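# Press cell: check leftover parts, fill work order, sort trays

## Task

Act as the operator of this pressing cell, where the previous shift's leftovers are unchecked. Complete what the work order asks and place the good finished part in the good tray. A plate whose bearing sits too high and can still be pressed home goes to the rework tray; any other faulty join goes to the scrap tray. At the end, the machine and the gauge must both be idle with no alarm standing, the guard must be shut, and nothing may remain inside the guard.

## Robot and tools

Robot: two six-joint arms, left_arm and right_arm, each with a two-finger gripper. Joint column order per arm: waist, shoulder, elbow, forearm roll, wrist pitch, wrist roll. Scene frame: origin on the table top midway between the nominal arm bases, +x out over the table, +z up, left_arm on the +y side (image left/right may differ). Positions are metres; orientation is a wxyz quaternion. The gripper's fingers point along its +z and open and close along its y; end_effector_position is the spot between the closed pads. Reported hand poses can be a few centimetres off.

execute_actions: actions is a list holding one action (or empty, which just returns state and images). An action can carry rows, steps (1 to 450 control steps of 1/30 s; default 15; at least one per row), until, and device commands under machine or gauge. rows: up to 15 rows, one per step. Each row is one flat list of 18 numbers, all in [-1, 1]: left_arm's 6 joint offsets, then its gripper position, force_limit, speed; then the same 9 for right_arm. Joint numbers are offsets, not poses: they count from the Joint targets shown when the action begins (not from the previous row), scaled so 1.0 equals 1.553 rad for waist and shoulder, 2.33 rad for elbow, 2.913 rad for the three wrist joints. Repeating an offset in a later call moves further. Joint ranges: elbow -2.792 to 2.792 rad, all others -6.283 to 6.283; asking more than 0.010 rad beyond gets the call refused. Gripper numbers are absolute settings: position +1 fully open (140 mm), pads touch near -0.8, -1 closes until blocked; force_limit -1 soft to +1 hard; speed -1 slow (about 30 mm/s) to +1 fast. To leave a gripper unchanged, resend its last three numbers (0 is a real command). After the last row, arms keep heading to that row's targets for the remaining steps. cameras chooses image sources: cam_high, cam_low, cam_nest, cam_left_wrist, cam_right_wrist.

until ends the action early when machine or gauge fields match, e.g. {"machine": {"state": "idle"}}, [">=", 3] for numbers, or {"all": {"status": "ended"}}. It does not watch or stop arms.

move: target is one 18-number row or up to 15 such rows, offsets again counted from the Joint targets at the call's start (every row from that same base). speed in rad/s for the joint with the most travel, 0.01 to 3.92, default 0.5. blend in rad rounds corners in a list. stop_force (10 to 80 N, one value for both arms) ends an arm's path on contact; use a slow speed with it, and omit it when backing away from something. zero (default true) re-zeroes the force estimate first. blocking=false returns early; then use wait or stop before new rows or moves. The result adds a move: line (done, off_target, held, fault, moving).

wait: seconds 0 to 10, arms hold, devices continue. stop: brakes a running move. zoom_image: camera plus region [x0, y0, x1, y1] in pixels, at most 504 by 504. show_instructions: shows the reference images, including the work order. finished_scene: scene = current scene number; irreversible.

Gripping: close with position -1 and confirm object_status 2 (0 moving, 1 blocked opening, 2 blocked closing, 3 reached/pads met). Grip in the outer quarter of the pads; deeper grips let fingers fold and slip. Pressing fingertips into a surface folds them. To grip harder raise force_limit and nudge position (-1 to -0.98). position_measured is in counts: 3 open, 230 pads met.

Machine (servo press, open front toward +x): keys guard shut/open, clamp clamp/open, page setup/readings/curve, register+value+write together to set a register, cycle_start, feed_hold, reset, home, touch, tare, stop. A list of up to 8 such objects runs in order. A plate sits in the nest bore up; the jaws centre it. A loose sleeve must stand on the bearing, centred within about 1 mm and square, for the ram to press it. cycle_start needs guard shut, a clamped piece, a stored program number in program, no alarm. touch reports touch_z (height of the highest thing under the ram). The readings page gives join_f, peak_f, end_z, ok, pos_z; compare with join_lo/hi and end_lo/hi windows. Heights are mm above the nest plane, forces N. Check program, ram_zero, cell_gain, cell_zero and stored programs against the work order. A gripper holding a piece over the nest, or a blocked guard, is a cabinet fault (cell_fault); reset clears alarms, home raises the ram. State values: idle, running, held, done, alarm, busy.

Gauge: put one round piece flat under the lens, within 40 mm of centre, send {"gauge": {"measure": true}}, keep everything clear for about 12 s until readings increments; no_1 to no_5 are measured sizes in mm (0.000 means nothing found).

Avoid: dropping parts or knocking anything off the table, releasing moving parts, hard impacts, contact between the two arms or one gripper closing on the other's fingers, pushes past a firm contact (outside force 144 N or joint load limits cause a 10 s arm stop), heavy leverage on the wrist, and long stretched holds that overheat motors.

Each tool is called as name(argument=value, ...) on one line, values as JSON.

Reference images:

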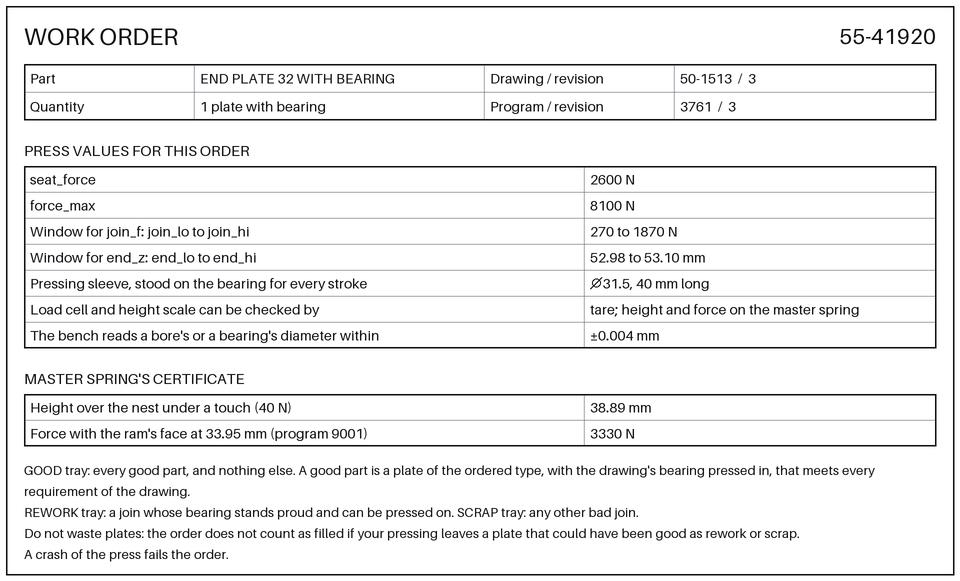

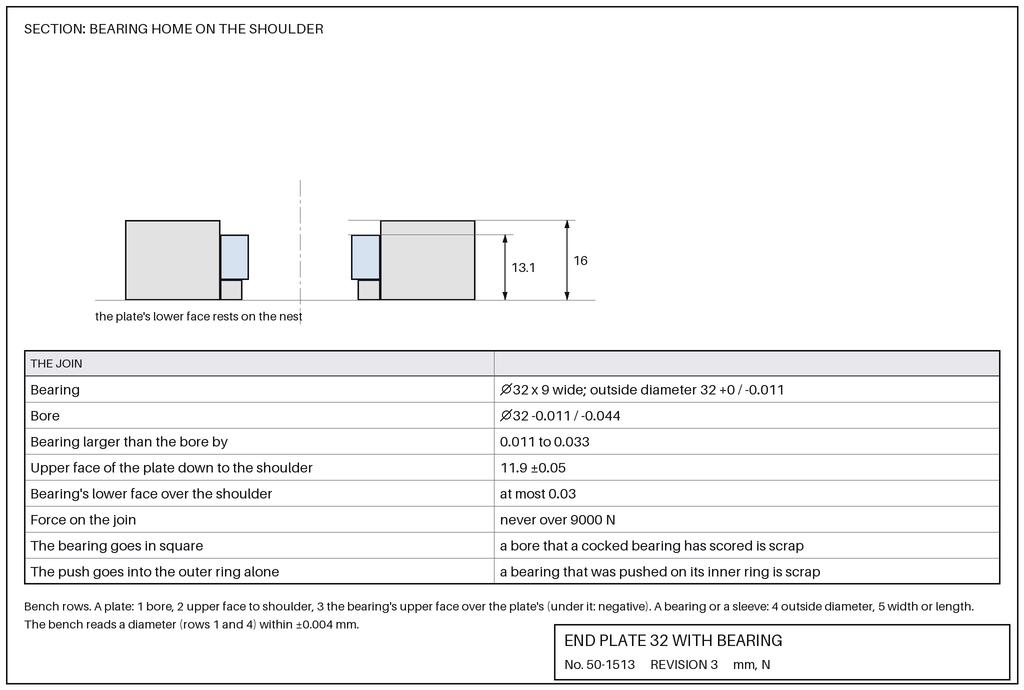

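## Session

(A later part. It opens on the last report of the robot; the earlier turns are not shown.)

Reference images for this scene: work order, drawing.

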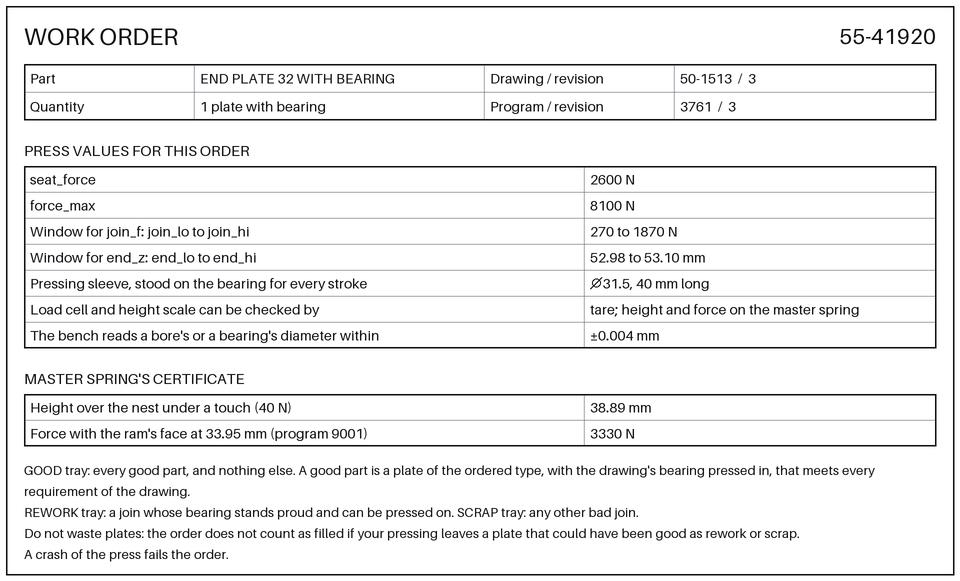

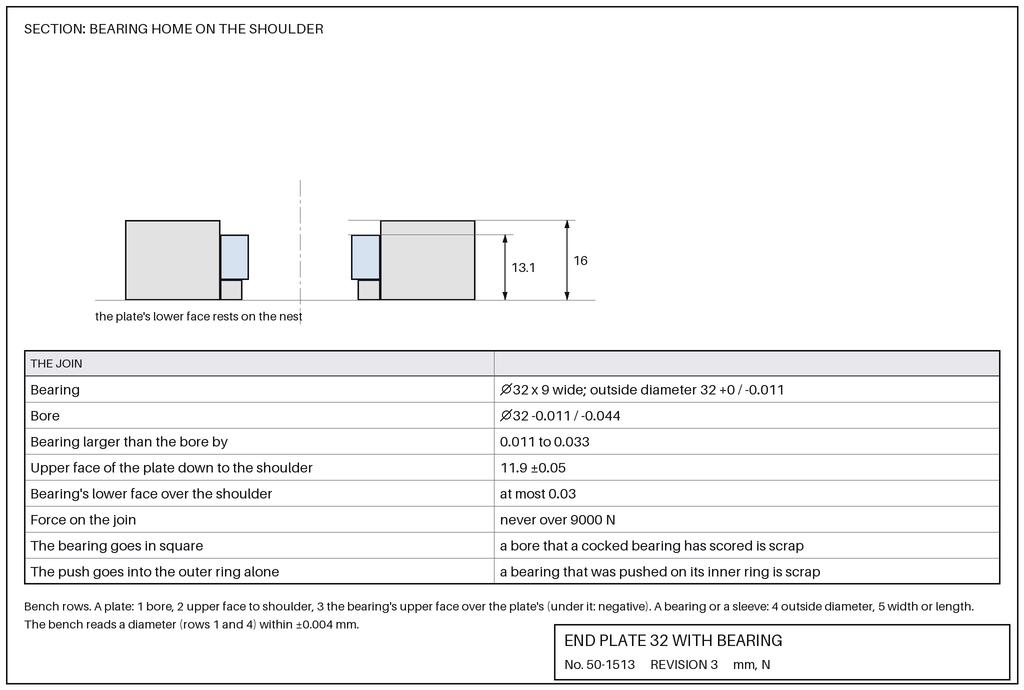

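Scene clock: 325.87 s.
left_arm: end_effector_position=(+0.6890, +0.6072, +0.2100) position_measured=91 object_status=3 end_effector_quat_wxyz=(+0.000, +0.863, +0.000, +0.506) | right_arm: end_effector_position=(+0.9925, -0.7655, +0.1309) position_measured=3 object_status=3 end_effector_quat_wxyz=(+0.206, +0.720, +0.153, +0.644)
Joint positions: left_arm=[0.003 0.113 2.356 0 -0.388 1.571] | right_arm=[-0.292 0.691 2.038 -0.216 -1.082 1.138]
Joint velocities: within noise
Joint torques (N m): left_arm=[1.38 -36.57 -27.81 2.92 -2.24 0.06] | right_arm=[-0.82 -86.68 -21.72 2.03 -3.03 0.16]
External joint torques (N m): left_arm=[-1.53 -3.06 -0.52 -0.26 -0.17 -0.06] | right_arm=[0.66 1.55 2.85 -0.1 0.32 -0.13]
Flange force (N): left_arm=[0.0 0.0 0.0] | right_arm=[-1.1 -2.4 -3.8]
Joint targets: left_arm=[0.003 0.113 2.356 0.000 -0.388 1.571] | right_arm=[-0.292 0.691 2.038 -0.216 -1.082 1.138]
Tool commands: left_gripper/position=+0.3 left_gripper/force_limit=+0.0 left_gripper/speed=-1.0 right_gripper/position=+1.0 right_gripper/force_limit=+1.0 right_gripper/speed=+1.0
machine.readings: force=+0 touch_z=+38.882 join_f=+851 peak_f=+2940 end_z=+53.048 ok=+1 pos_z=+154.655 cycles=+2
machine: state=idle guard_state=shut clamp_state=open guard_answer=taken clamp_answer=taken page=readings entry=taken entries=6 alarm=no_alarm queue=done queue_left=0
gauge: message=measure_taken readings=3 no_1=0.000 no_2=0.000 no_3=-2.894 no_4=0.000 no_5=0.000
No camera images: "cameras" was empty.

move(target=[[0.0998,0.1552,-0.1906,0,0.0738,0,0.3,0,-1,0,0,0,0,0,0,1,1,1],[0.0998,0.3246,-0.158,0,-0.043,0,0.3,0,-1,0,0,0,0,0,0,1,1,1]], speed=[0.8,0.3], blend=[0.03,0], cameras=["cam_left_wrist"])

move(target=[[0,0,0,0,0,0,-1,0,-1,0,0,0,0,0,0,1,1,1]], cameras=[])

wait(seconds=0.6, cameras=[])

Scene clock: 329.00 s.
left_arm: end_effector_position=(+0.8972, +0.7507, +0.0532) position_measured=91 object_status=3 end_effector_quat_wxyz=(-0.039, +0.863, +0.067, +0.500) | right_arm: end_effector_position=(+0.9925, -0.7655, +0.1309) position_measured=3 object_status=3 end_effector_quat_wxyz=(+0.206, +0.720, +0.153, +0.644)
Joint positions: left_arm=[0.158 0.617 1.988 0 -0.513 1.571] | right_arm=[-0.292 0.691 2.038 -0.216 -1.082 1.138]
Joint velocities: within noise
Joint torques (N m): left_arm=[1.14 -78.79 -23.02 2.47 -2.22 0.06] | right_arm=[-0.78 -86.35 -21.72 2.08 -3.04 0.12]
External joint torques (N m): left_arm=[-1.44 -3.74 -0.66 -0.28 -0.16 -0.06] | right_arm=[0.61 1.47 2.93 -0.16 0.34 -0.09]
Flange force (N): left_arm=[3.6 3.0 -4.6] | right_arm=[-1.0 -2.2 -4.0]
Joint targets: left_arm=[0.158 0.617 1.987 0.000 -0.513 1.571] | right_arm=[-0.292 0.691 2.038 -0.216 -1.082 1.138]
machine.readings: force=+0 touch_z=+38.882 join_f=+851 peak_f=+2940 end_z=+53.048 ok=+1 pos_z=+154.655 cycles=+2
machine: state=idle guard_state=shut clamp_state=open guard_answer=taken clamp_answer=taken page=readings entry=taken entries=6 alarm=no_alarm queue=done queue_left=0
gauge: message=measure_taken readings=3 no_1=0.000 no_2=0.000 no_3=-2.894 no_4=0.000 no_5=0.000
move: done
camera_calibration:
cam_left_wrist: T_world_to_cam=[[0.134838, -0.990697, -0.0184135, 0.633436], [-0.754241, -0.090568, -0.650321, 0.786457], [0.642603, 0.101576, -0.759436, -0.469947], [0, 0, 0, 1]] pos_world=[0.809757, 0.746506, 0.166219]
Images, in order (width x height): cam_left_wrist 896x504.

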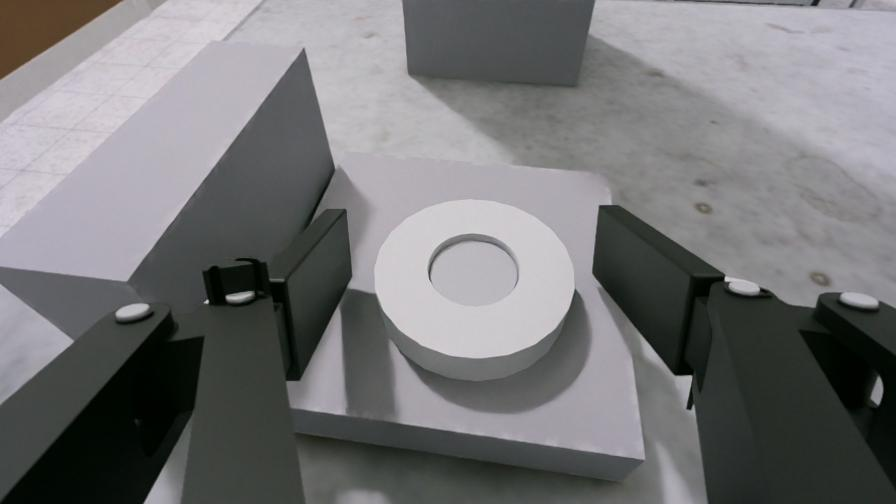

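Scene clock: 330.23 s.
left_arm: end_effector_position=(+0.8972, +0.7507, +0.0532) position_measured=127 object_status=0 end_effector_quat_wxyz=(-0.039, +0.863, +0.067, +0.500) | right_arm: end_effector_position=(+0.9925, -0.7655, +0.1309) position_measured=3 object_status=3 end_effector_quat_wxyz=(+0.206, +0.720, +0.153, +0.644)
Joint positions: left_arm=[0.158 0.617 1.987 0 -0.513 1.571] | right_arm=[-0.292 0.691 2.038 -0.216 -1.082 1.138]
Joint velocities: within noise
Joint torques (N m): left_arm=[1 -74.33 -22.15 2.48 -1.26 0.02] | right_arm=[-1.15 -86.44 -21.58 2.05 -3.07 0.14]
External joint torques (N m): left_arm=[-1.26 -8.48 -1.59 -0.28 -1.14 -0.02] | right_arm=[0.96 1.52 2.79 -0.14 0.36 -0.12]
Flange force (N): left_arm=[6.8 3.0 -10.5] | right_arm=[-0.8 -2.7 -3.6]
Joint targets: left_arm=[0.158 0.617 1.987 0.000 -0.513 1.571] | right_arm=[-0.292 0.691 2.038 -0.216 -1.082 1.138]
machine.readings: force=+0 touch_z=+38.882 join_f=+851 peak_f=+2940 end_z=+53.048 ok=+1 pos_z=+154.655 cycles=+2
machine: state=idle guard_state=shut clamp_state=open guard_answer=taken clamp_answer=taken page=readings entry=taken entries=6 alarm=no_alarm queue=done queue_left=0
gauge: message=measure_taken readings=3 no_1=0.000 no_2=0.000 no_3=-2.894 no_4=0.000 no_5=0.000
move: done
No camera images: "cameras" was empty.

Scene clock: 330.83 s.
left_arm: end_effector_position=(+0.8972, +0.7507, +0.0532) position_measured=127 object_status=2 end_effector_quat_wxyz=(-0.039, +0.863, +0.067, +0.500) | right_arm: end_effector_position=(+0.9925, -0.7655, +0.1309) position_measured=3 object_status=3 end_effector_quat_wxyz=(+0.206, +0.720, +0.153, +0.644)
Joint positions: left_arm=[0.158 0.617 1.987 0 -0.513 1.571] | right_arm=[-0.292 0.691 2.038 -0.216 -1.082 1.138]
Joint velocities: within noise
Joint torques (N m): left_arm=[0.86 -74.7 -22.28 2.51 -1.3 0.03] | right_arm=[-0.76 -86.07 -21.77 2.05 -3.02 0.15]
External joint torques (N m): left_arm=[-1.13 -7.88 -1.36 -0.33 -1.09 -0.03] | right_arm=[0.6 1.04 2.94 -0.13 0.31 -0.13]
Flange force (N): left_arm=[6.2 2.9 -10.0] | right_arm=[-0.4 -2.0 -4.5]
Joint targets: left_arm=[0.158 0.617 1.987 0.000 -0.513 1.571] | right_arm=[-0.292 0.691 2.038 -0.216 -1.082 1.138]
Tool commands: left_gripper/position=-1.0 left_gripper/force_limit=+0.0 left_gripper/speed=-1.0 right_gripper/position=+1.0 right_gripper/force_limit=+1.0 right_gripper/speed=+1.0
machine.readings: force=+0 touch_z=+38.882 join_f=+851 peak_f=+2940 end_z=+53.048 ok=+1 pos_z=+154.655 cycles=+2
machine: state=idle guard_state=shut clamp_state=open guard_answer=taken clamp_answer=taken page=readings entry=taken entries=6 alarm=no_alarm queue=done queue_left=0
gauge: message=measure_taken readings=3 no_1=0.000 no_2=0.000 no_3=-2.894 no_4=0.000 no_5=0.000
wait: 0.60 s
No camera images: "cameras" was empty.

move(target=[[0,-0.169,-0.0325,0,0.1171,0,-1,0,-1,0,0,0,0,0,0,1,1,1],[-0.0929,-0.4076,0.2257,0,0.0379,0,-1,0,-1,0,0,0,0,0,0,1,1,1],[-0.0929,-0.2798,0.249,0,-0.0489,0,-1,0,-1,0,0,0,0,0,0,1,1,1],[-0.0929,-0.1355,0.2589,0,-0.1337,0,-1,0,-1,0,0,0,0,0,0,1,1,1]], speed=[0.3,0.8,0.35,0.2], blend=[0.03,0.05,0.03,0], cameras=["cam_left_wrist","cam_nest","cam_low"])

Scene clock: 336.20 s.
left_arm: end_effector_position=(+0.5934, +0.6140, +0.0433) position_measured=127 object_status=2 end_effector_quat_wxyz=(-0.003, +0.866, +0.004, +0.500) | right_arm: end_effector_position=(+0.9925, -0.7655, +0.1309) position_measured=3 object_status=3 end_effector_quat_wxyz=(+0.206, +0.720, +0.153, +0.644)
Joint positions: left_arm=[0.014 0.407 2.591 0 -0.903 1.571] | right_arm=[-0.292 0.691 2.038 -0.216 -1.082 1.138]
Joint velocities: within noise
Joint torques (N m): left_arm=[1.33 -46.06 -8.24 0.93 -2.73 0.04] | right_arm=[-1.07 -86.57 -21.69 2.12 -3.01 0.18]
External joint torques (N m): left_arm=[-1.53 -2.56 -0.22 -0.3 0.34 -0.04] | right_arm=[0.89 1.24 2.77 -0.18 0.29 -0.15]
Flange force (N): left_arm=[7.5 5.7 -4.7] | right_arm=[-0.5 -2.4 -3.9]
Joint targets: left_arm=[0.014 0.407 2.591 0.000 -0.903 1.571] | right_arm=[-0.292 0.691 2.038 -0.216 -1.082 1.138]
machine.readings: force=+0 touch_z=+38.882 join_f=+851 peak_f=+2940 end_z=+53.048 ok=+1 pos_z=+154.655 cycles=+2
machine: state=idle guard_state=shut clamp_state=open guard_answer=taken clamp_answer=taken page=readings entry=taken entries=6 alarm=no_alarm queue=done queue_left=0
gauge: message=measure_taken readings=3 no_1=0.000 no_2=0.000 no_3=-2.894 no_4=0.000 no_5=0.000
move: done
camera_calibration:
cam_left_wrist: T_world_to_cam=[[-0.00898733, -0.99979, -0.0184365, 0.629714], [-0.761573, 0.0187917, -0.647807, 0.475592], [0.648017, 0.00821866, -0.761581, -0.214277], [0, 0, 0, 1]] pos_world=[0.506713, 0.622405, 0.156512]
Images, in order (width x height): cam_low 896x504, cam_nest 896x504, cam_left_wrist 896x504.

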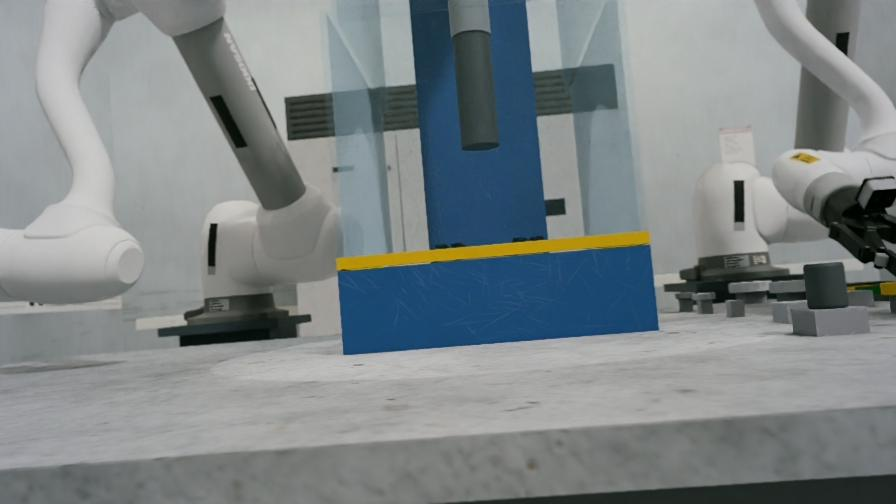

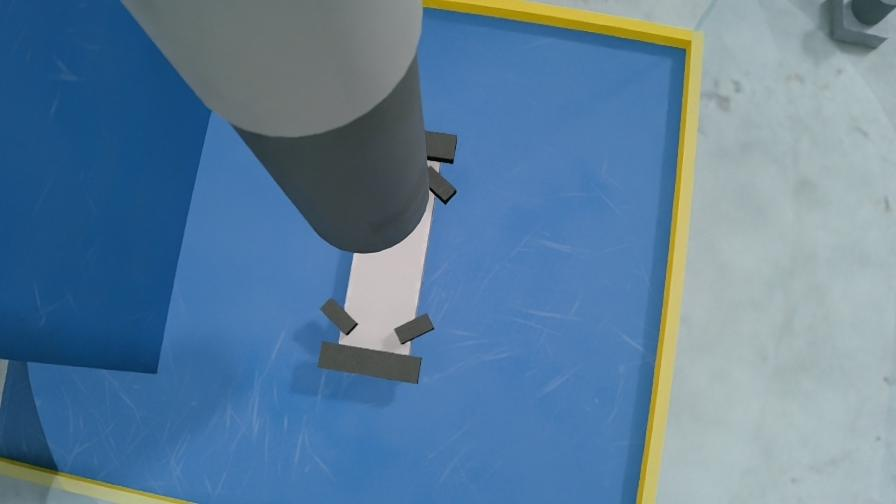

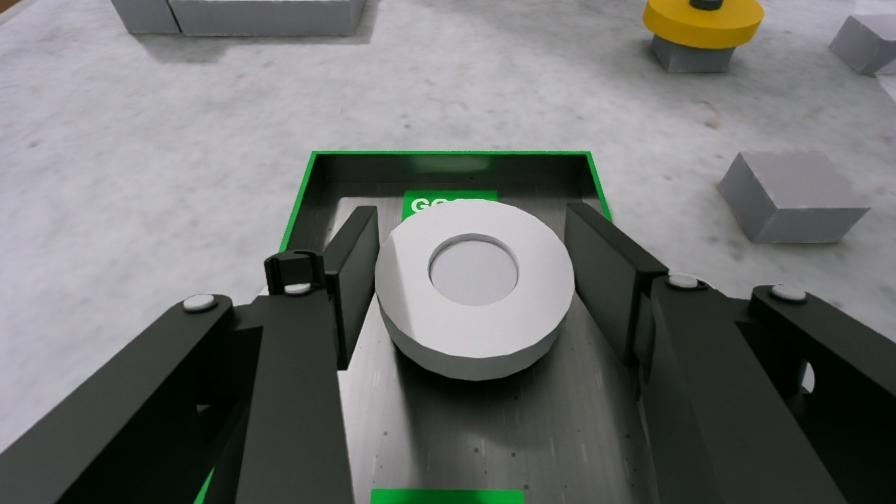

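move(target=[[0,0.0386,0,0,-0.0206,0,-1,0,-1,0,0,0,0,0,0,1,1,1]], speed=0.022, stop_force=12, cameras=["cam_left_wrist"])

Scene clock: 339.33 s.
left_arm: end_effector_position=(+0.5939, +0.6140, +0.0300) position_measured=127 object_status=2 end_effector_quat_wxyz=(-0.003, +0.866, +0.004, +0.500) | right_arm: end_effector_position=(+0.9925, -0.7655, +0.1309) position_measured=3 object_status=3 end_effector_quat_wxyz=(+0.206, +0.720, +0.153, +0.644)
Joint positions: left_arm=[0.014 0.448 2.591 0 -0.944 1.571] | right_arm=[-0.292 0.691 2.038 -0.216 -1.082 1.138]
Joint velocities: within noise
Joint torques (N m): left_arm=[1.06 -35.12 -3.88 0.73 3.07 0.25] | right_arm=[-0.89 -86.48 -21.76 2.06 -3.03 0.17]
External joint torques (N m): left_arm=[-1.23 -15.78 -2.94 -0.27 -5.47 -0.25] | right_arm=[0.72 1.54 2.97 -0.14 0.33 -0.15]
Flange force (N): left_arm=[23.4 5.4 -22.6] | right_arm=[-1.0 -2.5 -4.0]
Joint targets: left_arm=[0.014 0.448 2.591 0.000 -0.944 1.571] | right_arm=[-0.292 0.691 2.038 -0.216 -1.082 1.138]
machine.readings: force=+0 touch_z=+38.882 join_f=+851 peak_f=+2940 end_z=+53.048 ok=+1 pos_z=+154.655 cycles=+2
machine: state=idle guard_state=shut clamp_state=open guard_answer=taken clamp_answer=taken page=readings entry=taken entries=6 alarm=no_alarm queue=done queue_left=0
gauge: message=measure_taken readings=3 no_1=0.000 no_2=0.000 no_3=-2.894 no_4=0.000 no_5=0.000
move: contact (left_arm); left_arm: the shoulder is farthest, 0.019 rad from its target
camera_calibration:
cam_left_wrist: T_world_to_cam=[[-0.00905637, -0.999788, -0.0185035, 0.629515], [-0.76134, 0.0188907, -0.648078, 0.46714], [0.64829, 0.00821825, -0.761349, -0.224836], [0, 0, 0, 1]] pos_world=[0.507112, 0.622405, 0.143212]
Images, in order (width x height): cam_left_wrist 896x504.

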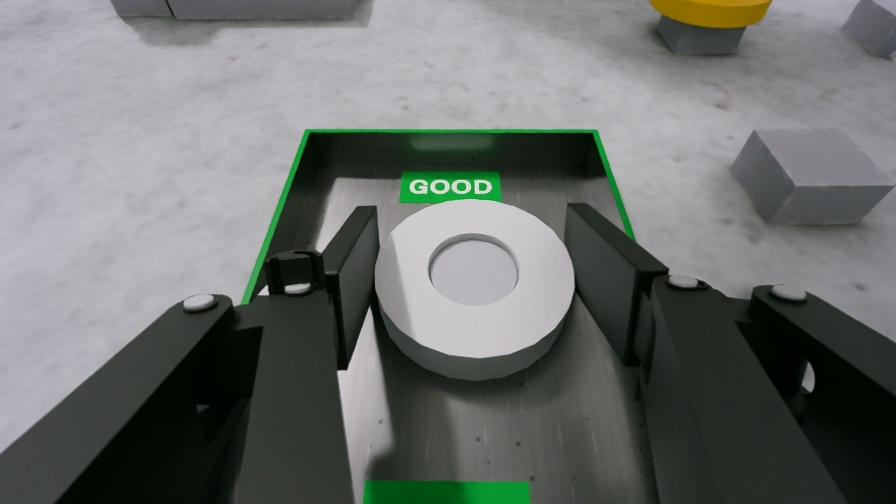

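Release and go up, then check.

move(target=[[0,-0.0004,0,0,0,0,0.3,0,-1,0,0,0,0,0,0,1,1,1],[0,-0.1702,-0.01,0,0.099,0,0.3,0,-1,0,0,0,0,0,0,1,1,1],[0,-0.298,-0.0332,0,0.185,0,0.3,0,-1,0,0,0,0,0,0,1,1,1]], speed=[0.05,0.3,0.5], blend=[0,0.03,0], cameras=["cam_left_wrist","cam_high"])

Scene clock: 343.07 s.
left_arm: end_effector_position=(+0.5941, +0.6139, +0.2002) position_measured=91 object_status=3 end_effector_quat_wxyz=(-0.002, +0.866, +0.004, +0.500) | right_arm: end_effector_position=(+0.9925, -0.7655, +0.1309) position_measured=3 object_status=3 end_effector_quat_wxyz=(+0.206, +0.720, +0.153, +0.644)
Joint positions: left_arm=[0.014 -0.015 2.513 0 -0.405 1.571] | right_arm=[-0.292 0.691 2.038 -0.216 -1.082 1.138]
Joint velocities: within noise
Joint torques (N m): left_arm=[1.44 -21.71 -26.7 2.83 -2.23 0.1] | right_arm=[-0.63 -86.78 -21.5 2.07 -3.05 0.14]
External joint torques (N m): left_arm=[-1.58 -3.82 -0.67 -0.27 -0.16 -0.1] | right_arm=[0.42 1.96 2.75 -0.15 0.35 -0.12]
Flange force (N): left_arm=[0.0 0.0 0.0] | right_arm=[-1.8 -2.2 -3.3]
Joint targets: left_arm=[0.014 -0.015 2.513 0.000 -0.405 1.571] | right_arm=[-0.292 0.691 2.038 -0.216 -1.082 1.138]
machine.readings: force=+0 touch_z=+38.882 join_f=+851 peak_f=+2940 end_z=+53.048 ok=+1 pos_z=+154.655 cycles=+2
machine: state=idle guard_state=shut clamp_state=open guard_answer=taken clamp_answer=taken page=readings entry=taken entries=6 alarm=no_alarm queue=done queue_left=0
gauge: message=measure_taken readings=3 no_1=0.000 no_2=0.000 no_3=-2.894 no_4=0.000 no_5=0.000
move: done
camera_calibration:
cam_left_wrist: T_world_to_cam=[[-0.00908494, -0.999791, -0.018299, 0.632616], [-0.760466, 0.0187907, -0.649106, 0.577396], [0.649314, 0.00801865, -0.760478, -0.0960603], [0, 0, 0, 1]] pos_world=[0.50721, 0.622405, 0.313315]
Images, in order (width x height): cam_high 896x504, cam_left_wrist 896x504.

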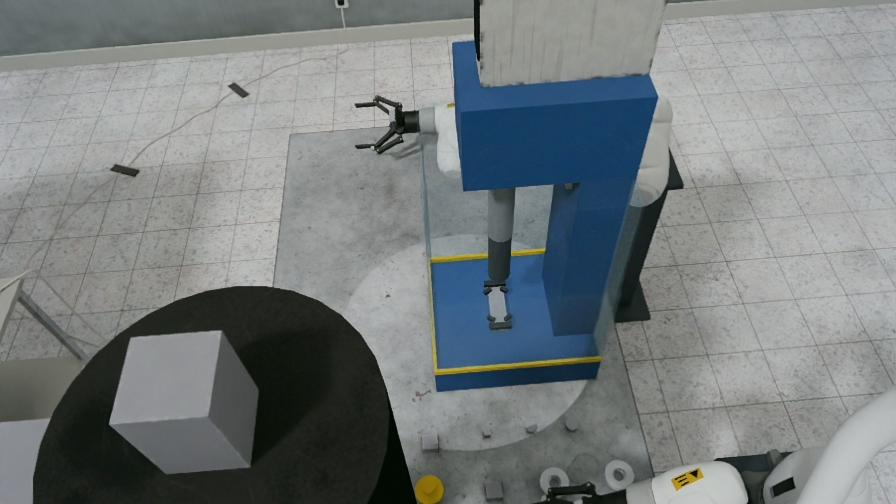

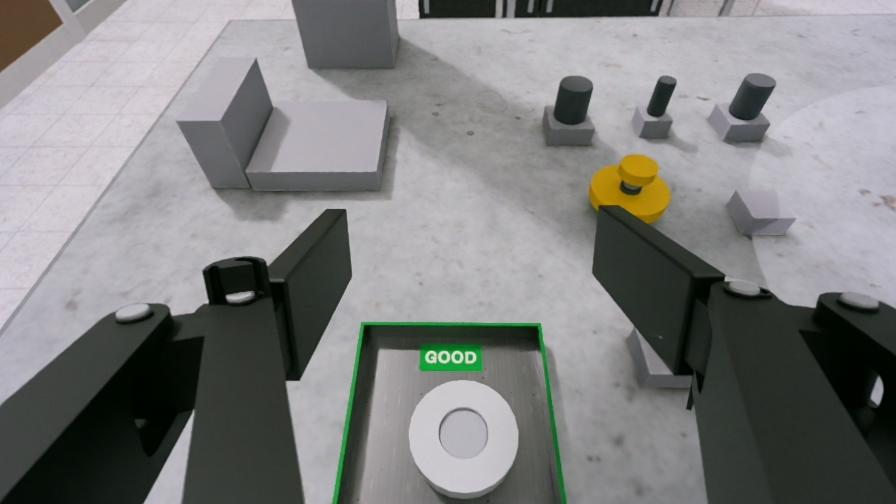

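finished_scene(scene=2)

The scene is finished: the task was done.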